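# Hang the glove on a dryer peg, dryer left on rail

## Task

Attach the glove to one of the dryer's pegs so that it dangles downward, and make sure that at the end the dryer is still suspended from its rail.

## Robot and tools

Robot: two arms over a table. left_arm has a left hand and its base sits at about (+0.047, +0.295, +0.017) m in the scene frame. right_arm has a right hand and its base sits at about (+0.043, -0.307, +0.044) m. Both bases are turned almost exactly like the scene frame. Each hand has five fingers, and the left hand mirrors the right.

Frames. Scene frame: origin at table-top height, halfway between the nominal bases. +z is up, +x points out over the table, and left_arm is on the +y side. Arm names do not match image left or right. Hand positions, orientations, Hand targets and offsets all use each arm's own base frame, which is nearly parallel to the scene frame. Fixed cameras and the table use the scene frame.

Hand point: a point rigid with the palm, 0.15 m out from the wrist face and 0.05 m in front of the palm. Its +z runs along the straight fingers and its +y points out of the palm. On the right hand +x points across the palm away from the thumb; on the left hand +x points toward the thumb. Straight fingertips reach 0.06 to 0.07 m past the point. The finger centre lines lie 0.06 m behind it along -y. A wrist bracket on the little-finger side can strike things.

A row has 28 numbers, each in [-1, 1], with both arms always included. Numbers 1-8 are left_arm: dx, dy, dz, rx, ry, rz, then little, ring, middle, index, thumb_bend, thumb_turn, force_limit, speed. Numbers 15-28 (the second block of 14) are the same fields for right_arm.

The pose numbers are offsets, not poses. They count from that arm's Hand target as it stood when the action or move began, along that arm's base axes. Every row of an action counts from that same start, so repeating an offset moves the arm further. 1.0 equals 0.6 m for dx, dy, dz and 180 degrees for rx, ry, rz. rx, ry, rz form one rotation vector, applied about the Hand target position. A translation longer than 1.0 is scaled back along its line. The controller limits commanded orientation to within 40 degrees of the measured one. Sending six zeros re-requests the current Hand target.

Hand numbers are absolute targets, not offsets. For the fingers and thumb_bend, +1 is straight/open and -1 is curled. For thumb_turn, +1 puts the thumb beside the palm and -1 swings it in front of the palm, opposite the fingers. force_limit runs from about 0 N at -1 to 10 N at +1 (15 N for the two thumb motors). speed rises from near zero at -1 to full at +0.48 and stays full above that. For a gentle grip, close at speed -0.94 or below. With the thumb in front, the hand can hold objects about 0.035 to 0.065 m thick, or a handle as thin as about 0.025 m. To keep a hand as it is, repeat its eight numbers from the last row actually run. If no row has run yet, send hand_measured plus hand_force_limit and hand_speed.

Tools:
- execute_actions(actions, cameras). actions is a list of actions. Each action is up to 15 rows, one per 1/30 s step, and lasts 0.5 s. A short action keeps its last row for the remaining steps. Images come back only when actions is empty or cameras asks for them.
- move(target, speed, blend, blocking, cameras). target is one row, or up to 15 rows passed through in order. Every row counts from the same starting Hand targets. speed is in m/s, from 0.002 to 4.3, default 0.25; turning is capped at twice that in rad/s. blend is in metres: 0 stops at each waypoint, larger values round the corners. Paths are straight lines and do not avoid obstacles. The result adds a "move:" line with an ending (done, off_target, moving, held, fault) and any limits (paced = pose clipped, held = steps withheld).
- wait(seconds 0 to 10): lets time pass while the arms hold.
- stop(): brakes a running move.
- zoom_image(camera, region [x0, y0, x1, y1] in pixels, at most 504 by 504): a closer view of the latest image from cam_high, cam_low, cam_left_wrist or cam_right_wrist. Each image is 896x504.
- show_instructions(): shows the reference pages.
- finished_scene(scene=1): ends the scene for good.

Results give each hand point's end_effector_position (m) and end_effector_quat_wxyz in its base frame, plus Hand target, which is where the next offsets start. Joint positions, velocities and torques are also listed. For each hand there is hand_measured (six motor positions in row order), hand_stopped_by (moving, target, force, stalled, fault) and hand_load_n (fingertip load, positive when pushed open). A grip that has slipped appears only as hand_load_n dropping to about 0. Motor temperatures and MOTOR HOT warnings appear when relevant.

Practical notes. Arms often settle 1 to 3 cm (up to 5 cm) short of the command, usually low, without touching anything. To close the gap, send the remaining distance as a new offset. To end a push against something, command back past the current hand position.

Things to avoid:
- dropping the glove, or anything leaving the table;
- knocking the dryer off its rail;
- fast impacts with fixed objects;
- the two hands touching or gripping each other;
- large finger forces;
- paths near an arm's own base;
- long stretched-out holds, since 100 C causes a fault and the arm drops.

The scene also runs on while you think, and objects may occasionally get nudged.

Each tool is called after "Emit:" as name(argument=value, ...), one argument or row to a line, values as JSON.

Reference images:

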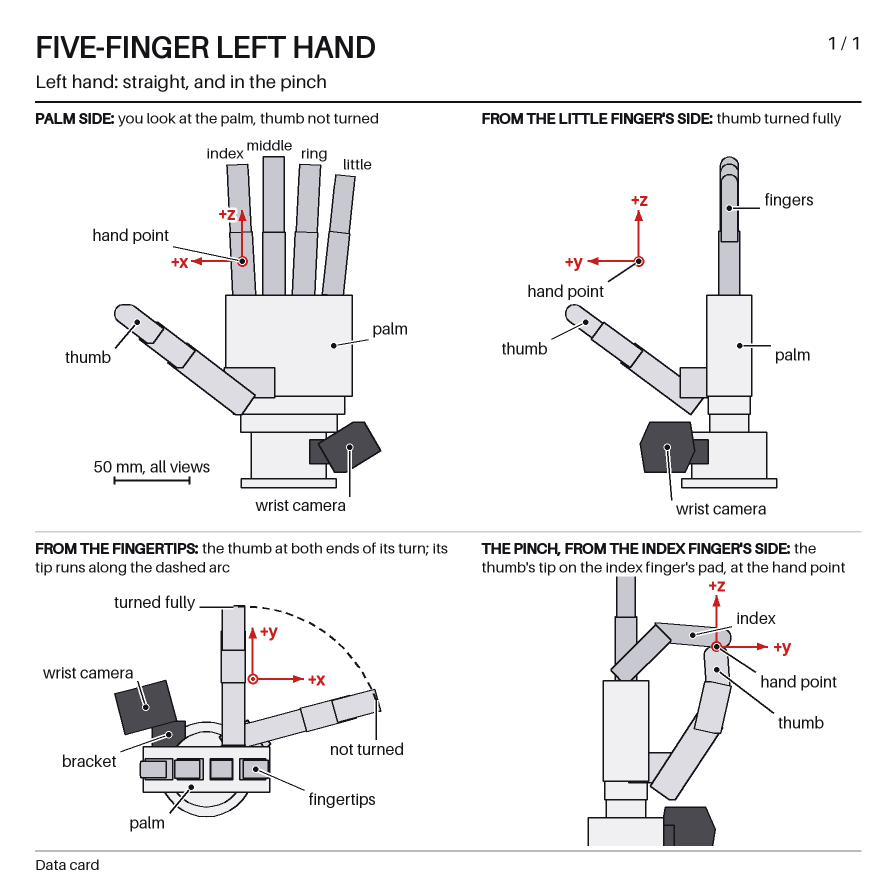

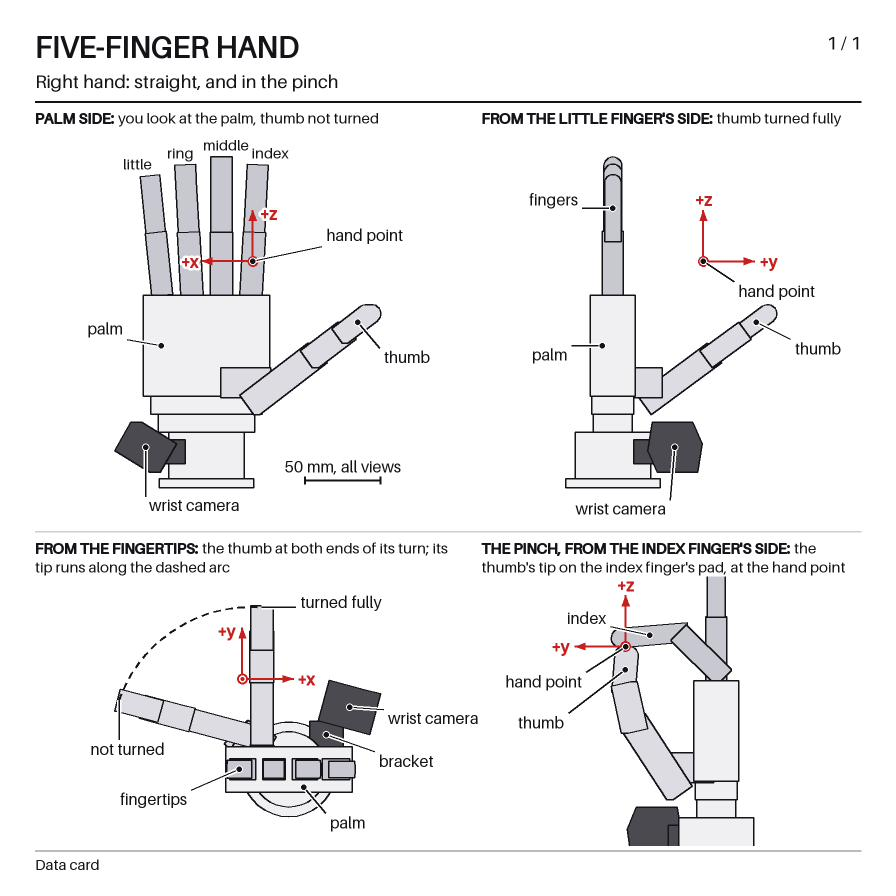

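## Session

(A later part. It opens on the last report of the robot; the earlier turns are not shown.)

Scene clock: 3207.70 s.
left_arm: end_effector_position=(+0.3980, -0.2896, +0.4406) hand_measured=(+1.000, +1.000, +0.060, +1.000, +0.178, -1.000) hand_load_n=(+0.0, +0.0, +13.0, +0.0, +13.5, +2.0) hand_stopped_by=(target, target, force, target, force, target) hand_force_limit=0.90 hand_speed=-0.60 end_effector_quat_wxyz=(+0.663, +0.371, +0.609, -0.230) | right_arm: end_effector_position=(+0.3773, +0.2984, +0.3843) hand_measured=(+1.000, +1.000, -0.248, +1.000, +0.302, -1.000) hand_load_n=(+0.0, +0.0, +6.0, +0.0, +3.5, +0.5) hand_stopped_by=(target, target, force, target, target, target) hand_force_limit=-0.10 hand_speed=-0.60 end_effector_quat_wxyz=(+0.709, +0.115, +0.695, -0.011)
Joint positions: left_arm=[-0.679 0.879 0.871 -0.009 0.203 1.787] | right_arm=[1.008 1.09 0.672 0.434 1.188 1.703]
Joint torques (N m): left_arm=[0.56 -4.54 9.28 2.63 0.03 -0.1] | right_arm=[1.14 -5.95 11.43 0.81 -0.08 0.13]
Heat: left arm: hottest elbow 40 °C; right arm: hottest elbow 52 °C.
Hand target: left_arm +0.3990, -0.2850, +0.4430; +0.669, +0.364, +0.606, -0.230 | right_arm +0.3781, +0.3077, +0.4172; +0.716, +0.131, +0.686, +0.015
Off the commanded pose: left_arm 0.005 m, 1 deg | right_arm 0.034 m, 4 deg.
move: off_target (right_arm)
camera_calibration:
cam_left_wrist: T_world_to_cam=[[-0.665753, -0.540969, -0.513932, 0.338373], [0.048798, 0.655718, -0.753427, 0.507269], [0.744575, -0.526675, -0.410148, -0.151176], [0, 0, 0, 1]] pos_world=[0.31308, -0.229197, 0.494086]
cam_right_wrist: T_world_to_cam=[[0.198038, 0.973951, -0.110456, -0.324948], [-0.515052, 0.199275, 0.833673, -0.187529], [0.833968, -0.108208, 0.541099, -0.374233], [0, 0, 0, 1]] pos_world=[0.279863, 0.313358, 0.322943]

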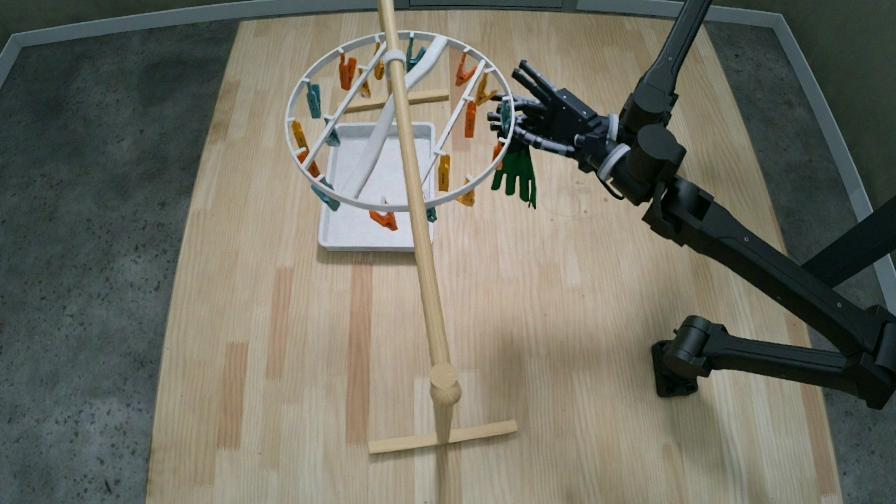

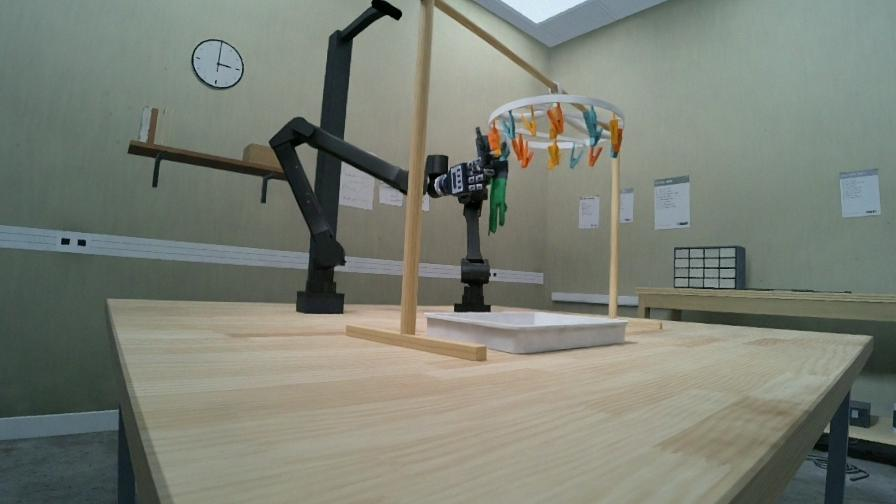

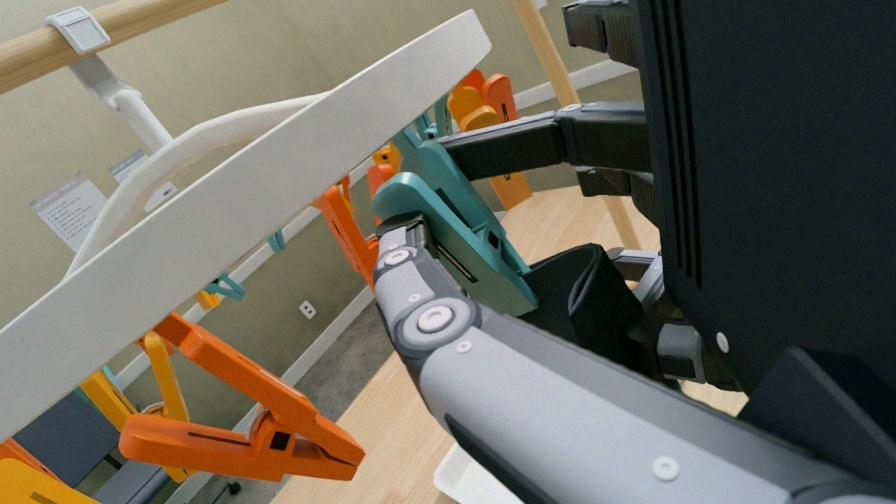

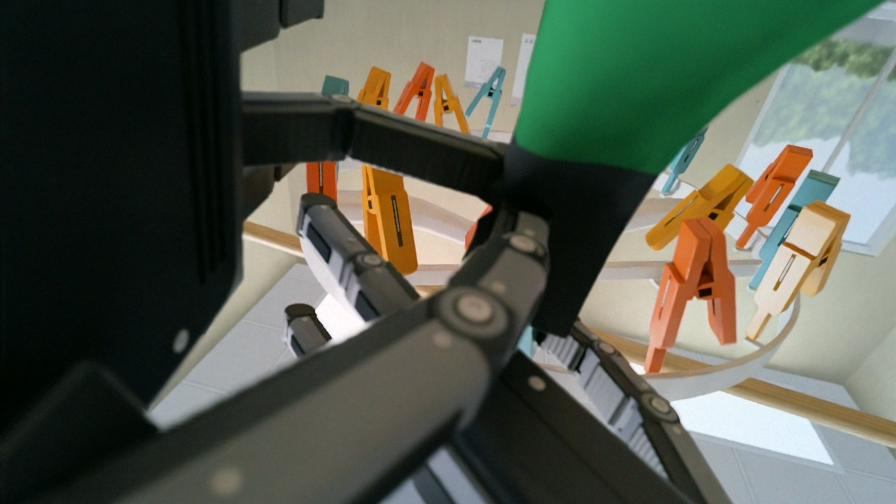

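Emit:
move(
  target=[0,0,0,0,0,0,1,1,0.25,1,0.35,-1,0.9,-0.85,0,0,0,0,0,0,1,1,-0.5,1,0.3,-1,-0.1,-0.6],
  speed=0.02,
  cameras=["all"],
)

Emit:
zoom_image(
  camera="cam_left_wrist",
  region=[370, 170, 630, 340],
)

Scene clock: 3215.10 s.
left_arm: end_effector_position=(+0.3980, -0.2896, +0.4398) hand_measured=(+1.000, +1.000, +0.250, +1.000, +0.350, -1.000) hand_load_n=(+0.0, +0.0, +0.0, +0.0, +0.0, +0.5) hand_stopped_by=(target, target, target, target, target, target) hand_force_limit=0.90 hand_speed=-0.85 end_effector_quat_wxyz=(+0.662, +0.371, +0.609, -0.230) | right_arm: end_effector_position=(+0.3773, +0.2984, +0.3842) hand_measured=(+1.000, +1.000, -0.248, +1.000, +0.302, -1.000) hand_load_n=(+0.0, +0.0, +6.0, +0.0, +3.5, +0.0) hand_stopped_by=(target, target, force, target, target, target) hand_force_limit=-0.10 hand_speed=-0.60 end_effector_quat_wxyz=(+0.709, +0.115, +0.696, -0.012)
Joint positions: left_arm=[-0.679 0.879 0.87 -0.009 0.203 1.787] | right_arm=[1.008 1.09 0.672 0.434 1.188 1.703]
Joint torques (N m): left_arm=[0.56 -4.66 9.36 2.63 0.02 -0.09] | right_arm=[1.03 -6.36 11.58 0.75 -0.07 0.14]
Heat: left arm: hottest elbow 40 °C; right arm: hottest elbow 50 °C.
Hand target: left_arm +0.3990, -0.2850, +0.4429; +0.668, +0.364, +0.606, -0.230 | right_arm +0.3781, +0.3078, +0.4172; +0.716, +0.131, +0.686, +0.015
Off the commanded pose: left_arm 0.006 m, 1 deg | right_arm 0.034 m, 4 deg.
move: off_target (right_arm)
camera_calibration:
cam_left_wrist: T_world_to_cam=[[-0.666211, -0.540607, -0.513719, 0.338132], [0.0481408, 0.656238, -0.753017, 0.507007], [0.744208, -0.526399, -0.411167, -0.150794], [0, 0, 0, 1]] pos_world=[0.313082, -0.229298, 0.493488]
cam_right_wrist: T_world_to_cam=[[0.198005, 0.973913, -0.110852, -0.32481], [-0.514836, 0.199568, 0.833736, -0.187618], [0.834109, -0.108013, 0.540921, -0.374221], [0, 0, 0, 1]] pos_world=[0.279862, 0.313358, 0.322842]

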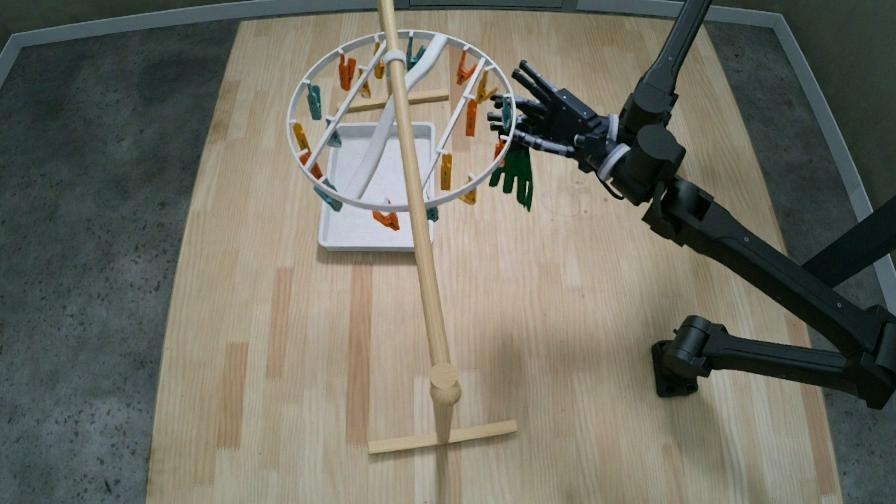

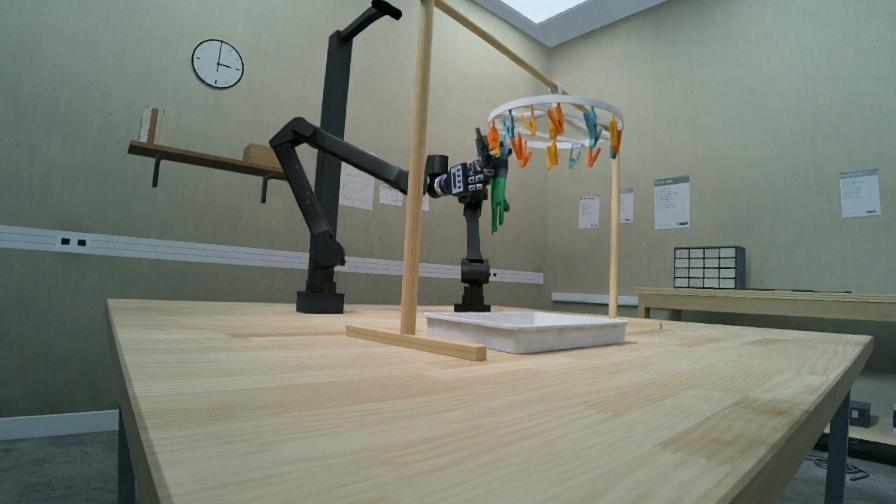

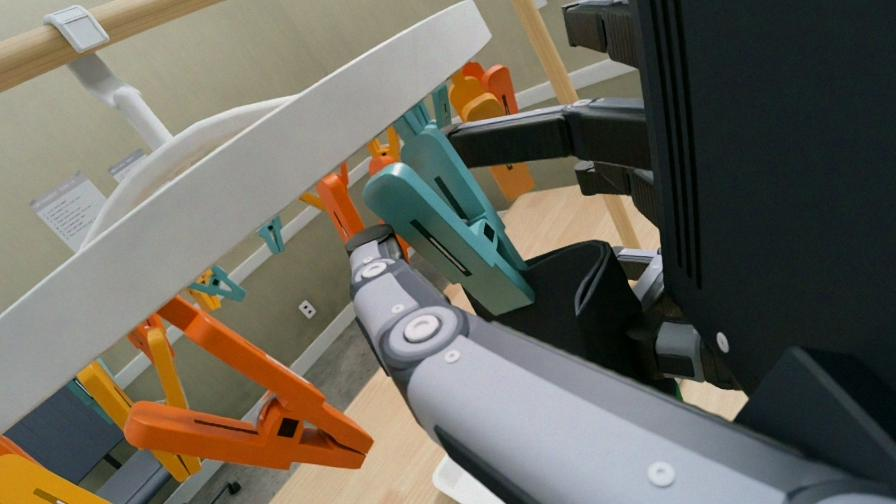

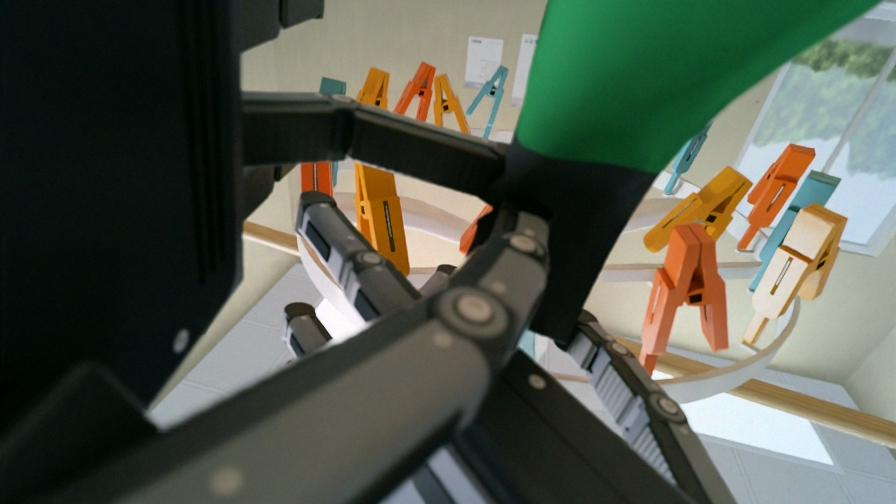

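Scaled by 1.938 from the camera's 896x504 image, which has a finer 1280x720 frame.

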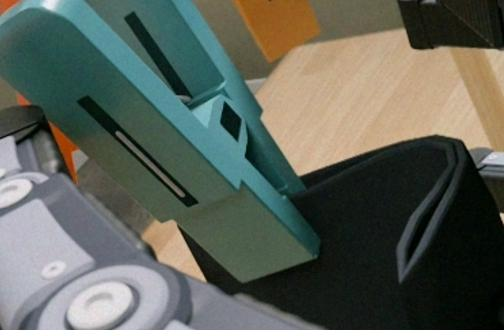

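Emit:
zoom_image(
  camera="cam_left_wrist",
  region=[480, 220, 580, 320],
)

Emit:
zoom_image(
  camera="cam_low",
  region=[485, 140, 520, 175],
)

Scaled by 5.040 from the camera's 896x504 image, which has a finer 1280x720 frame.

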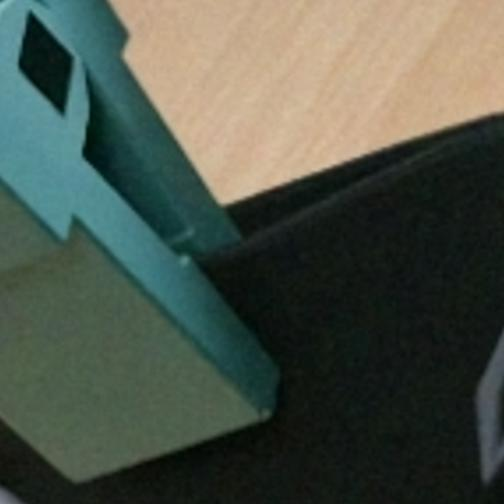

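Scaled by 14.400 from the camera's 896x504 image, which has a finer 1280x720 frame.

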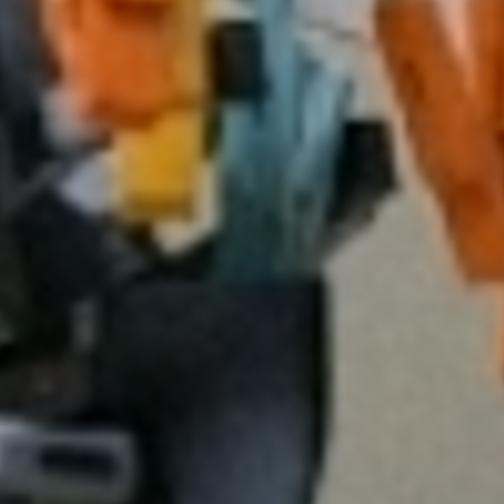

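Emit:
move(
  target=[0,0,0,0,0,0,1,1,0.25,1,0.35,-1,0.9,-0.85,0,0,0,0,0,0,1,1,0.0,1,0.4,-1,-0.1,-0.88],
  speed=0.02,
  cameras=["all"],
)

Scene clock: 3230.70 s.
left_arm: end_effector_position=(+0.3979, -0.2895, +0.4401) hand_measured=(+1.000, +1.000, +0.250, +1.000, +0.350, -1.000) hand_load_n=(+0.0, +0.0, +0.0, +0.0, +0.0, +0.0) hand_stopped_by=(target, target, target, target, target, target) hand_force_limit=0.90 hand_speed=-0.85 end_effector_quat_wxyz=(+0.662, +0.371, +0.609, -0.230) | right_arm: end_effector_position=(+0.3773, +0.2984, +0.3842) hand_measured=(+1.000, +1.000, +0.000, +1.000, +0.400, -1.000) hand_load_n=(+0.0, +0.0, +0.0, +0.0, -0.5, +0.0) hand_stopped_by=(target, target, target, target, target, target) hand_force_limit=-0.10 hand_speed=-0.88 end_effector_quat_wxyz=(+0.709, +0.115, +0.696, -0.012)
Joint positions: left_arm=[-0.679 0.878 0.87 -0.008 0.203 1.787] | right_arm=[1.008 1.09 0.672 0.434 1.188 1.703]
Joint torques (N m): left_arm=[0.44 -4.72 9.35 2.63 0.02 -0.1] | right_arm=[1.08 -6.36 11.43 0.72 -0.09 0.1]
Heat: left arm: hottest elbow 41 °C; right arm: hottest elbow 49 °C.
Hand target: left_arm +0.3989, -0.2850, +0.4431; +0.669, +0.364, +0.606, -0.230 | right_arm +0.3781, +0.3078, +0.4172; +0.716, +0.131, +0.686, +0.015
Off the commanded pose: left_arm 0.005 m, 1 deg | right_arm 0.034 m, 4 deg.
move: off_target (right_arm)
camera_calibration:
cam_left_wrist: T_world_to_cam=[[-0.665877, -0.540875, -0.51387, 0.338131], [0.0485904, 0.655874, -0.753305, 0.507013], [0.744478, -0.526577, -0.41045, -0.151064], [0, 0, 0, 1]] pos_world=[0.312981, -0.229197, 0.493687]
cam_right_wrist: T_world_to_cam=[[0.198005, 0.973913, -0.110852, -0.32481], [-0.514836, 0.199568, 0.833736, -0.187618], [0.834109, -0.108013, 0.540921, -0.374221], [0, 0, 0, 1]] pos_world=[0.279862, 0.313358, 0.322842]

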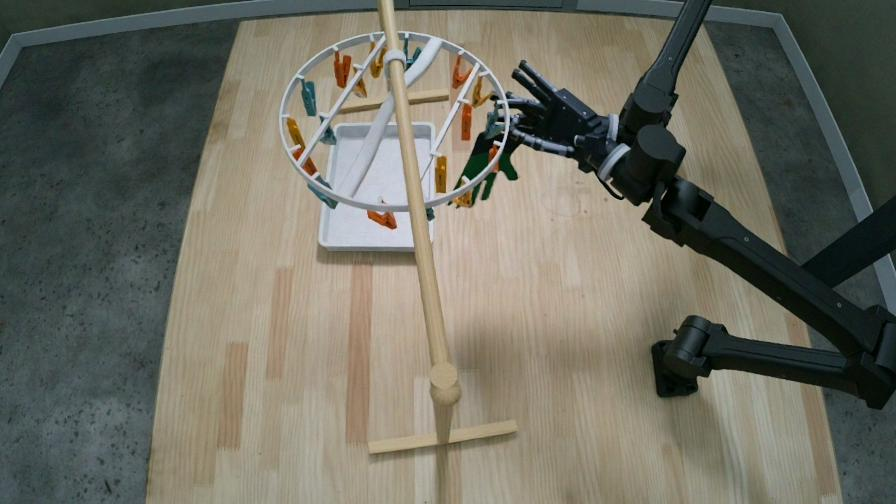

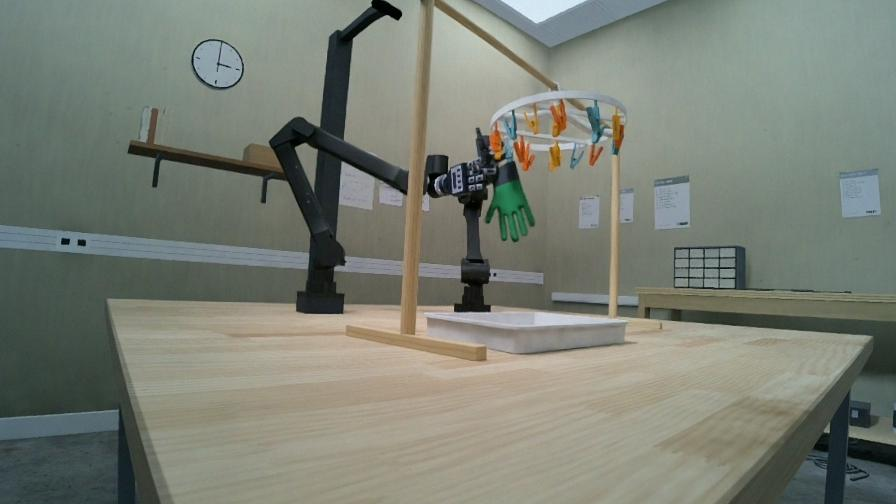

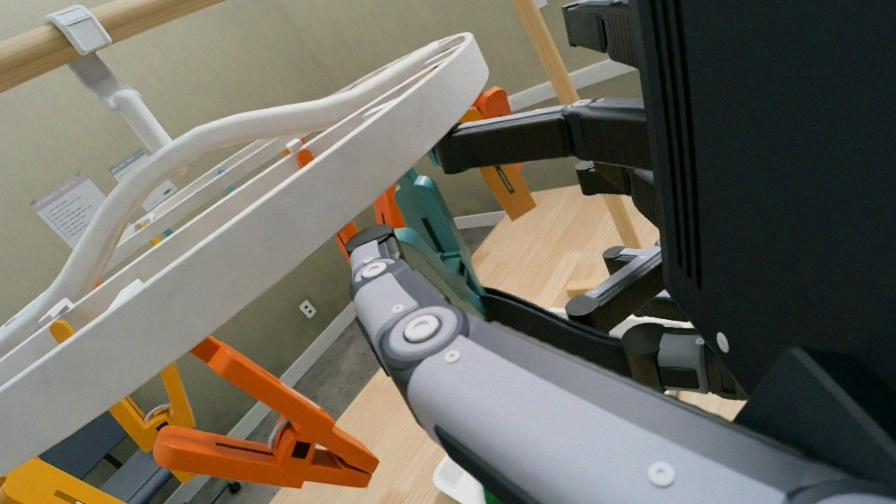

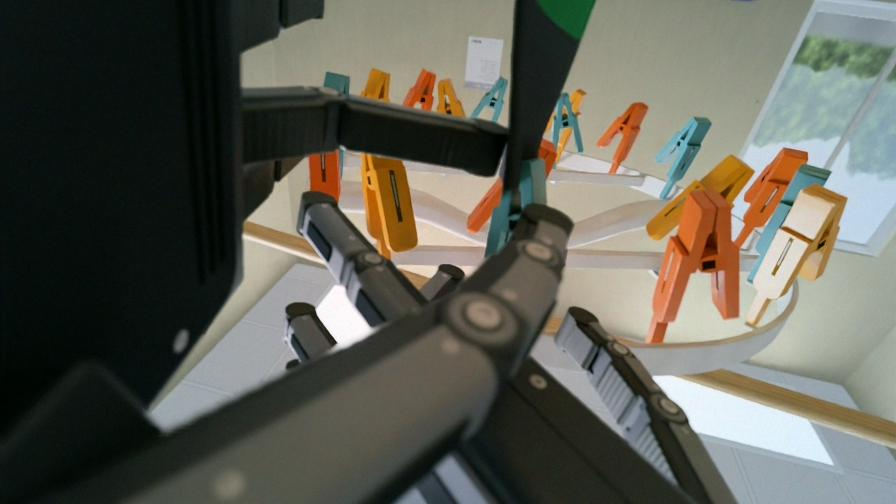

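Emit:
zoom_image(
  camera="cam_low",
  region=[430, 80, 650, 250],
)

Emit:
zoom_image(
  camera="cam_high",
  region=[440, 60, 580, 220],
)

Emit:
zoom_image(
  camera="cam_left_wrist",
  region=[330, 130, 700, 400],
)

Scaled by 2.291 from the camera's 896x504 image, which has a finer 1280x720 frame.

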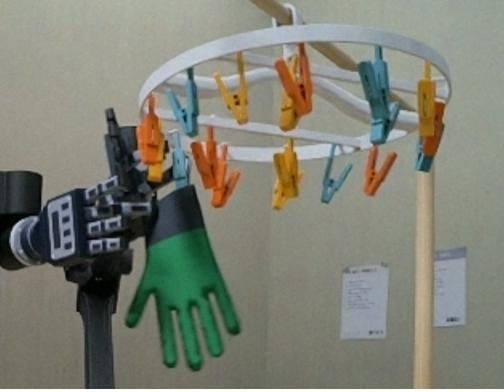

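Scaled by 3.150 from the camera's 896x504 image, which has a finer 1280x720 frame.

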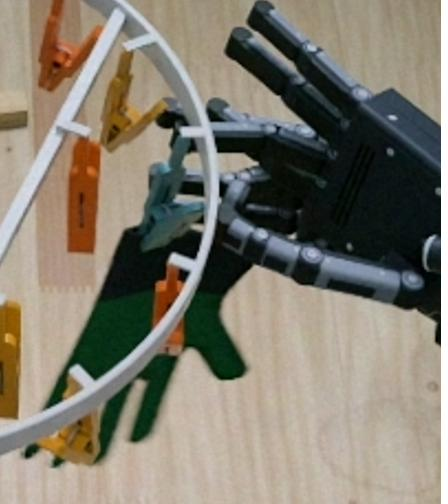

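Scaled by 1.362 from the camera's 896x504 image, which has a finer 1280x720 frame.

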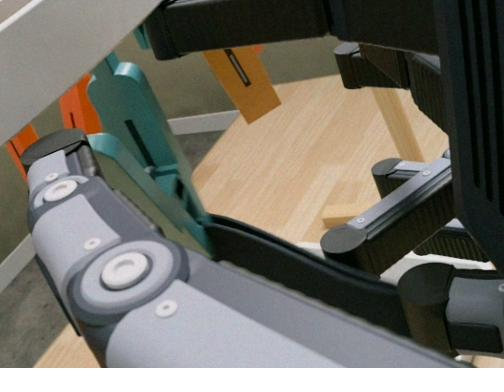

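Emit:
move(
  target=[0,0,0,0,0,0,1,1,0.25,1,0.35,-1,0.9,-0.85,-0.115,0.015,-0.01,0,0,0,1,1,0.0,1,0.4,-1,-0.1,-0.88],
  speed=0.05,
  cameras=["all"],
)

Scene clock: 3246.93 s.
left_arm: end_effector_position=(+0.3955, -0.2875, +0.4479) hand_measured=(+1.000, +1.000, +0.250, +1.000, +0.350, -1.000) hand_load_n=(+0.0, +0.0, +0.0, +0.0, +0.0, +0.0) hand_stopped_by=(target, target, target, target, target, target) hand_force_limit=0.90 hand_speed=-0.85 end_effector_quat_wxyz=(+0.670, +0.368, +0.602, -0.231) | right_arm: end_effector_position=(+0.3184, +0.3181, +0.3987) hand_measured=(+1.000, +1.000, +0.000, +1.000, +0.400, -1.000) hand_load_n=(+0.0, +0.0, +0.0, +0.0, -1.0, -3.5) hand_stopped_by=(target, target, target, target, target, target) hand_force_limit=-0.10 hand_speed=-0.88 end_effector_quat_wxyz=(+0.712, +0.120, +0.692, -0.009)
Joint positions: left_arm=[-0.679 0.868 0.87 0.002 0.203 1.786] | right_arm=[1.197 1.055 0.672 0.455 1.381 1.657]
Joint torques (N m): left_arm=[0.38 -3.6 9.35 2.28 0.02 -0.09] | right_arm=[1.85 -7.36 7.15 2.17 0.06 0.02]
Heat: left arm: hottest elbow 41 °C; right arm: hottest elbow 48 °C.
Hand target: left_arm +0.3989, -0.2850, +0.4430; +0.669, +0.364, +0.606, -0.230 | right_arm +0.3091, +0.3168, +0.4112; +0.716, +0.131, +0.686, +0.015
Off the commanded pose: left_arm 0.007 m, 1 deg | right_arm 0.016 m, 3 deg.
move: off_target (right_arm)
camera_calibration:
cam_left_wrist: T_world_to_cam=[[-0.657746, -0.547971, -0.516815, 0.337711], [0.0604641, 0.645499, -0.761364, 0.507649], [0.750809, -0.532033, -0.391442, -0.157595], [0, 0, 0, 1]] pos_world=[0.309758, -0.226477, 0.499351]
cam_right_wrist: T_world_to_cam=[[0.203394, 0.973995, -0.0998177, -0.336769], [-0.521941, 0.194116, 0.8306, -0.228714], [0.828377, -0.11684, 0.547851, -0.328917], [0, 0, 0, 1]] pos_world=[0.221588, 0.333978, 0.336552]

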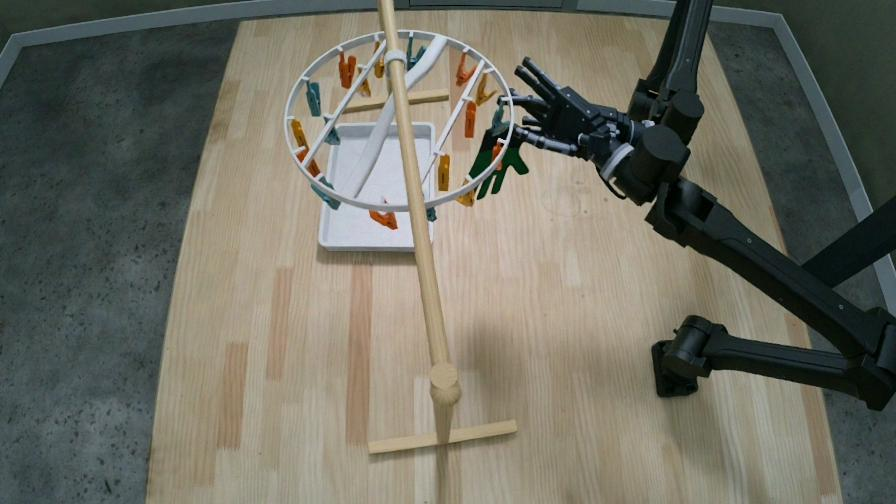

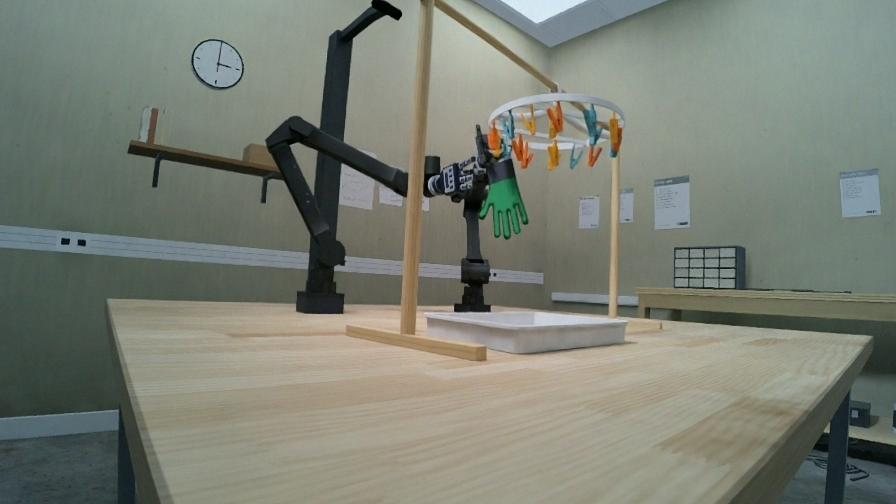

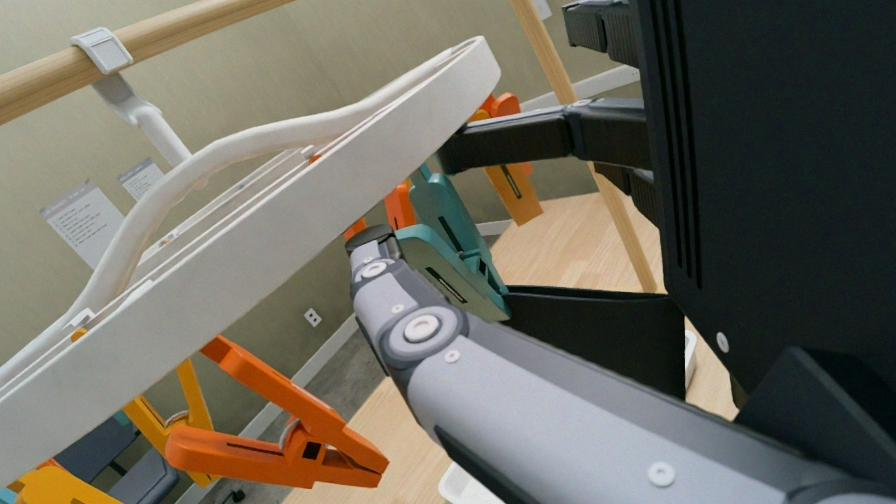

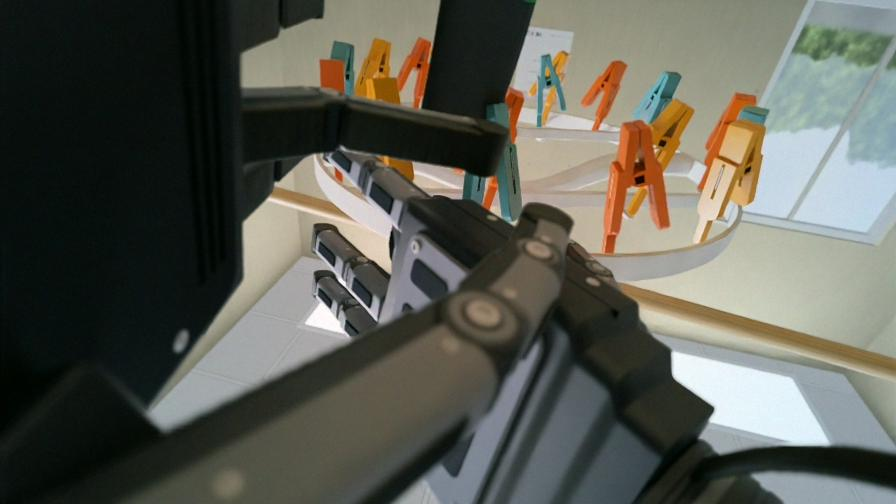

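Emit:
move(
  target=[0,0,0,0,0,0,1,1,0.25,1,0.35,-1,0.9,-0.85,0,0,-0.09,0,0,0,1,1,0.0,1,0.4,-1,-0.1,-0.88],
  speed=0.06,
  cameras=["all"],
)

Scene clock: 3251.60 s.
left_arm: end_effector_position=(+0.3955, -0.2875, +0.4479) hand_measured=(+1.000, +1.000, +0.250, +1.000, +0.350, -1.000) hand_load_n=(+0.0, +0.0, +0.0, +0.0, +0.0, +0.5) hand_stopped_by=(target, target, target, target, target, target) hand_force_limit=0.90 hand_speed=-0.85 end_effector_quat_wxyz=(+0.670, +0.368, +0.602, -0.231) | right_arm: end_effector_position=(+0.3139, +0.3111, +0.3657) hand_measured=(+1.000, +1.000, +0.000, +1.000, +0.400, -1.000) hand_load_n=(+0.0, +0.0, +0.0, +0.0, +0.0, +0.0) hand_stopped_by=(target, target, target, target, target, target) hand_force_limit=-0.10 hand_speed=-0.88 end_effector_quat_wxyz=(+0.716, +0.143, +0.683, +0.018)
Joint positions: left_arm=[-0.679 0.868 0.87 0.002 0.203 1.786] | right_arm=[1.202 1.107 0.579 0.662 1.381 1.67]
Joint torques (N m): left_arm=[0.38 -3.72 9.35 2.25 0.01 -0.09] | right_arm=[1.67 -4.25 6.19 1.59 0 -0.13]
Heat: left arm: hottest elbow 41 °C; right arm: hottest elbow 47 °C.
Hand target: left_arm +0.3989, -0.2850, +0.4430; +0.669, +0.364, +0.606, -0.230 | right_arm +0.3091, +0.3168, +0.3573; +0.716, +0.131, +0.686, +0.015
Off the commanded pose: left_arm 0.007 m, 1 deg | right_arm 0.011 m, 1 deg.
move: off_target (right_arm)
camera_calibration:
cam_left_wrist: T_world_to_cam=[[-0.657746, -0.547971, -0.516815, 0.337711], [0.0604641, 0.645499, -0.761364, 0.507649], [0.750809, -0.532033, -0.391442, -0.157595], [0, 0, 0, 1]] pos_world=[0.309758, -0.226477, 0.499351]
cam_right_wrist: T_world_to_cam=[[0.200576, 0.979322, -0.0264172, -0.360006], [-0.543132, 0.1336, 0.82895, -0.176253], [0.815338, -0.151919, 0.558698, -0.296868], [0, 0, 0, 1]] pos_world=[0.218528, 0.331009, 0.302455]

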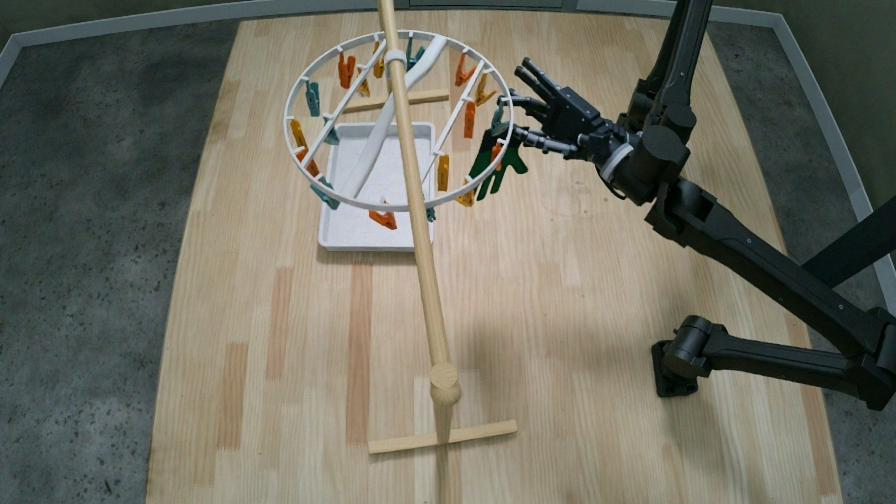

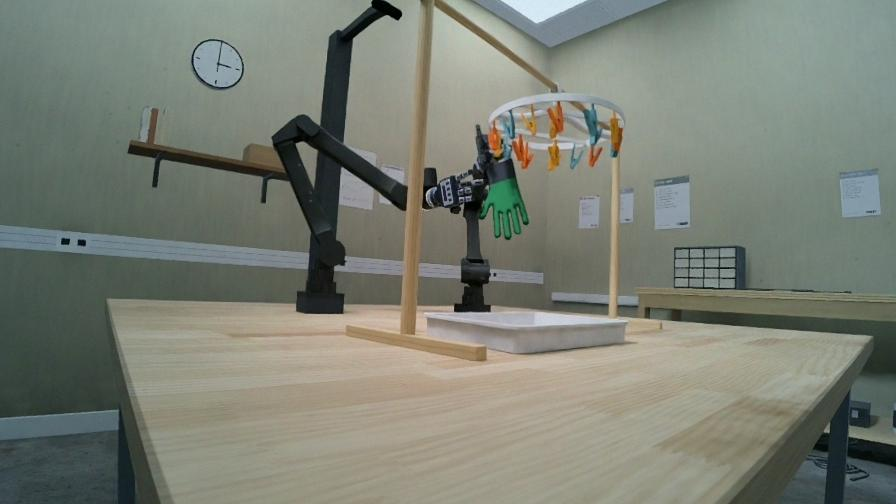

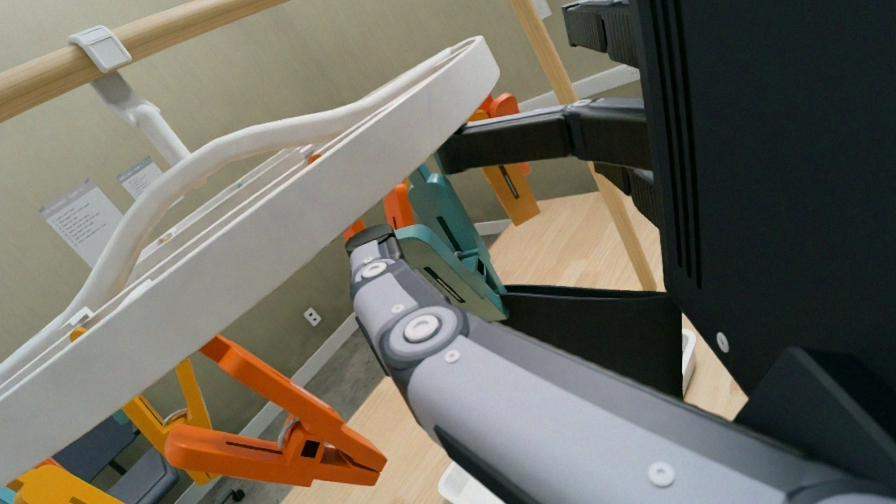

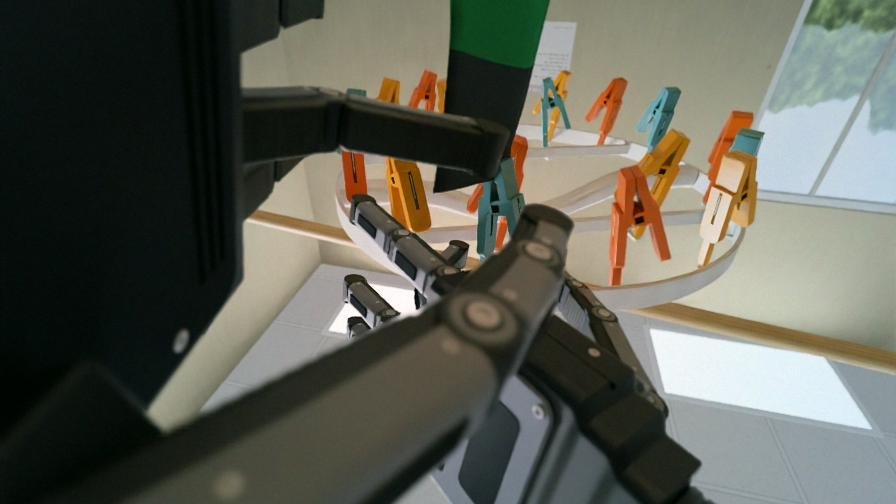

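Emit:
move(
  target=[0,0,0,0,0,0,1,1,0.25,1,0.35,-1,0.9,-0.85,-0.05,-0.05,-0.12,0,0,0,1,1,0.0,1,0.4,-1,-0.1,-0.88],
  speed=0.1,
  cameras=["all"],
)

Emit:
zoom_image(
  camera="cam_high",
  region=[440, 60, 600, 220],
)

Emit:
zoom_image(
  camera="cam_low",
  region=[460, 110, 550, 200],
)

Scene clock: 3260.40 s.
left_arm: end_effector_position=(+0.3955, -0.2875, +0.4479) hand_measured=(+1.000, +1.000, +0.250, +1.000, +0.350, -1.000) hand_load_n=(+0.0, +0.0, +0.0, +0.0, +0.0, +0.5) hand_stopped_by=(target, target, target, target, target, target) hand_force_limit=0.90 hand_speed=-0.85 end_effector_quat_wxyz=(+0.670, +0.368, +0.602, -0.231) | right_arm: end_effector_position=(+0.2839, +0.2832, +0.2921) hand_measured=(+1.000, +1.000, +0.000, +1.000, +0.400, -1.000) hand_load_n=(+0.0, +0.0, +0.0, +0.0, +0.0, -0.5) hand_stopped_by=(target, target, target, target, target, target) hand_force_limit=-0.10 hand_speed=-0.88 end_effector_quat_wxyz=(+0.714, +0.143, +0.685, +0.018)
Joint positions: left_arm=[-0.679 0.868 0.87 0.002 0.203 1.786] | right_arm=[1.266 1.183 0.381 0.966 1.445 1.639]
Joint torques (N m): left_arm=[0.32 -3.6 9.35 2.25 0.02 -0.08] | right_arm=[1.61 -3.78 5 1.59 0 -0.16]
Heat: left arm: hottest elbow 41 °C; right arm: hottest elbow 46 °C.
Hand target: left_arm +0.3989, -0.2850, +0.4430; +0.669, +0.364, +0.606, -0.230 | right_arm +0.2791, +0.2868, +0.2852; +0.716, +0.131, +0.686, +0.014
Off the commanded pose: left_arm 0.007 m, 1 deg | right_arm 0.009 m, 1 deg.
move: done
camera_calibration:
cam_left_wrist: T_world_to_cam=[[-0.657746, -0.547971, -0.516815, 0.337711], [0.0604641, 0.645499, -0.761364, 0.507649], [0.750809, -0.532033, -0.391442, -0.157595], [0, 0, 0, 1]] pos_world=[0.309758, -0.226477, 0.499351]
cam_right_wrist: T_world_to_cam=[[0.199377, 0.979551, -0.0269783, -0.328252], [-0.539482, 0.132706, 0.831473, -0.129306], [0.818051, -0.151222, 0.554909, -0.235352], [0, 0, 0, 1]] pos_world=[0.188217, 0.303109, 0.229258]

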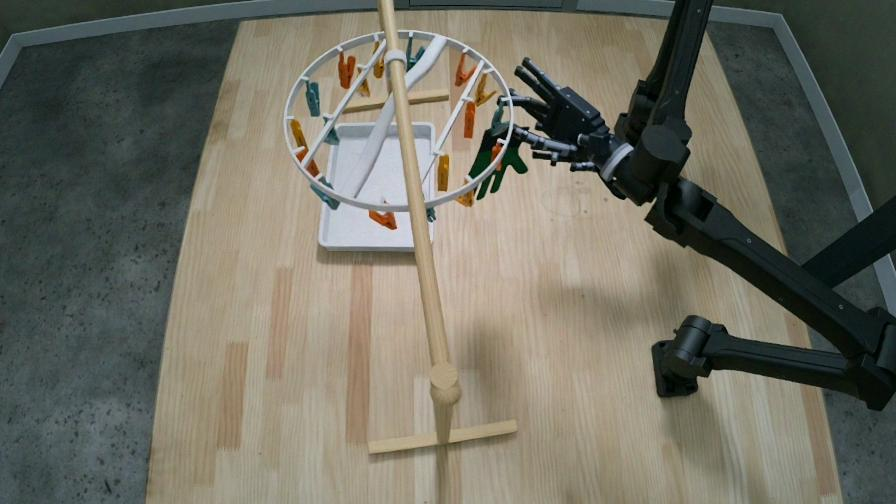

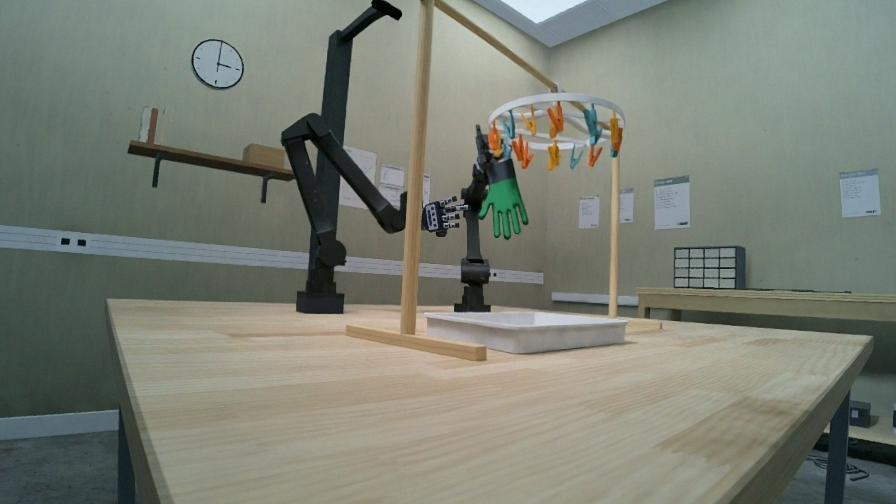

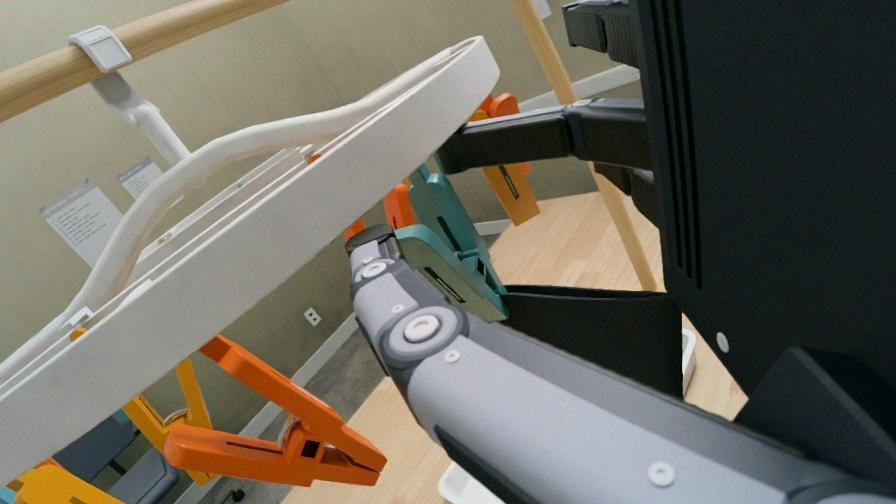

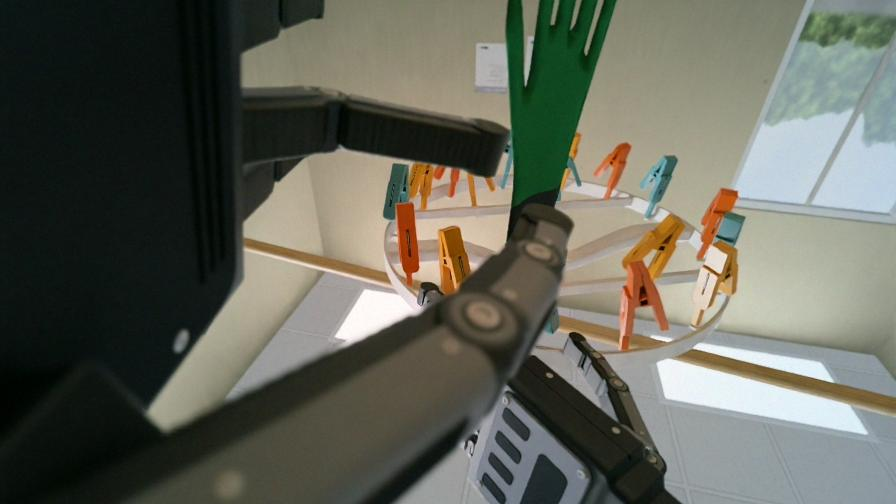

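Scaled by 3.150 from the camera's 896x504 image, which has a finer 1280x720 frame.

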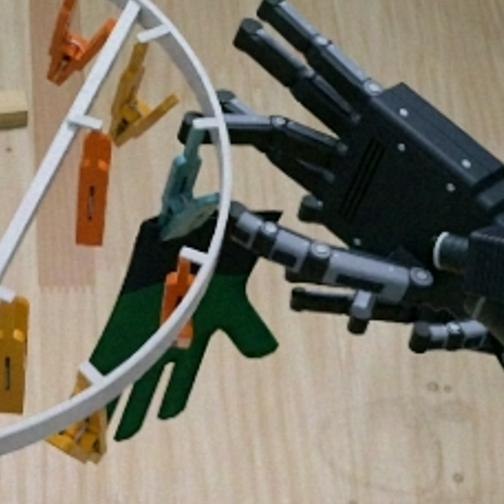

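Scaled by 5.600 from the camera's 896x504 image, which has a finer 1280x720 frame.

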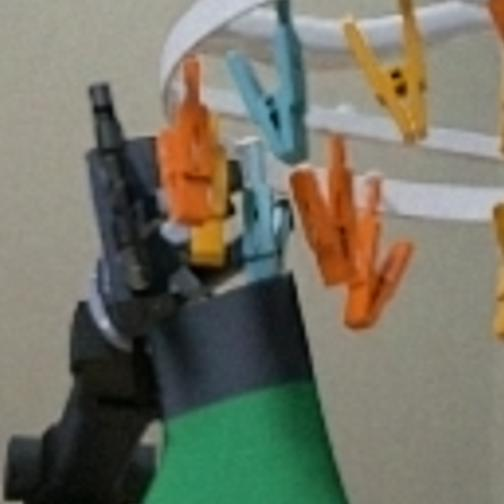

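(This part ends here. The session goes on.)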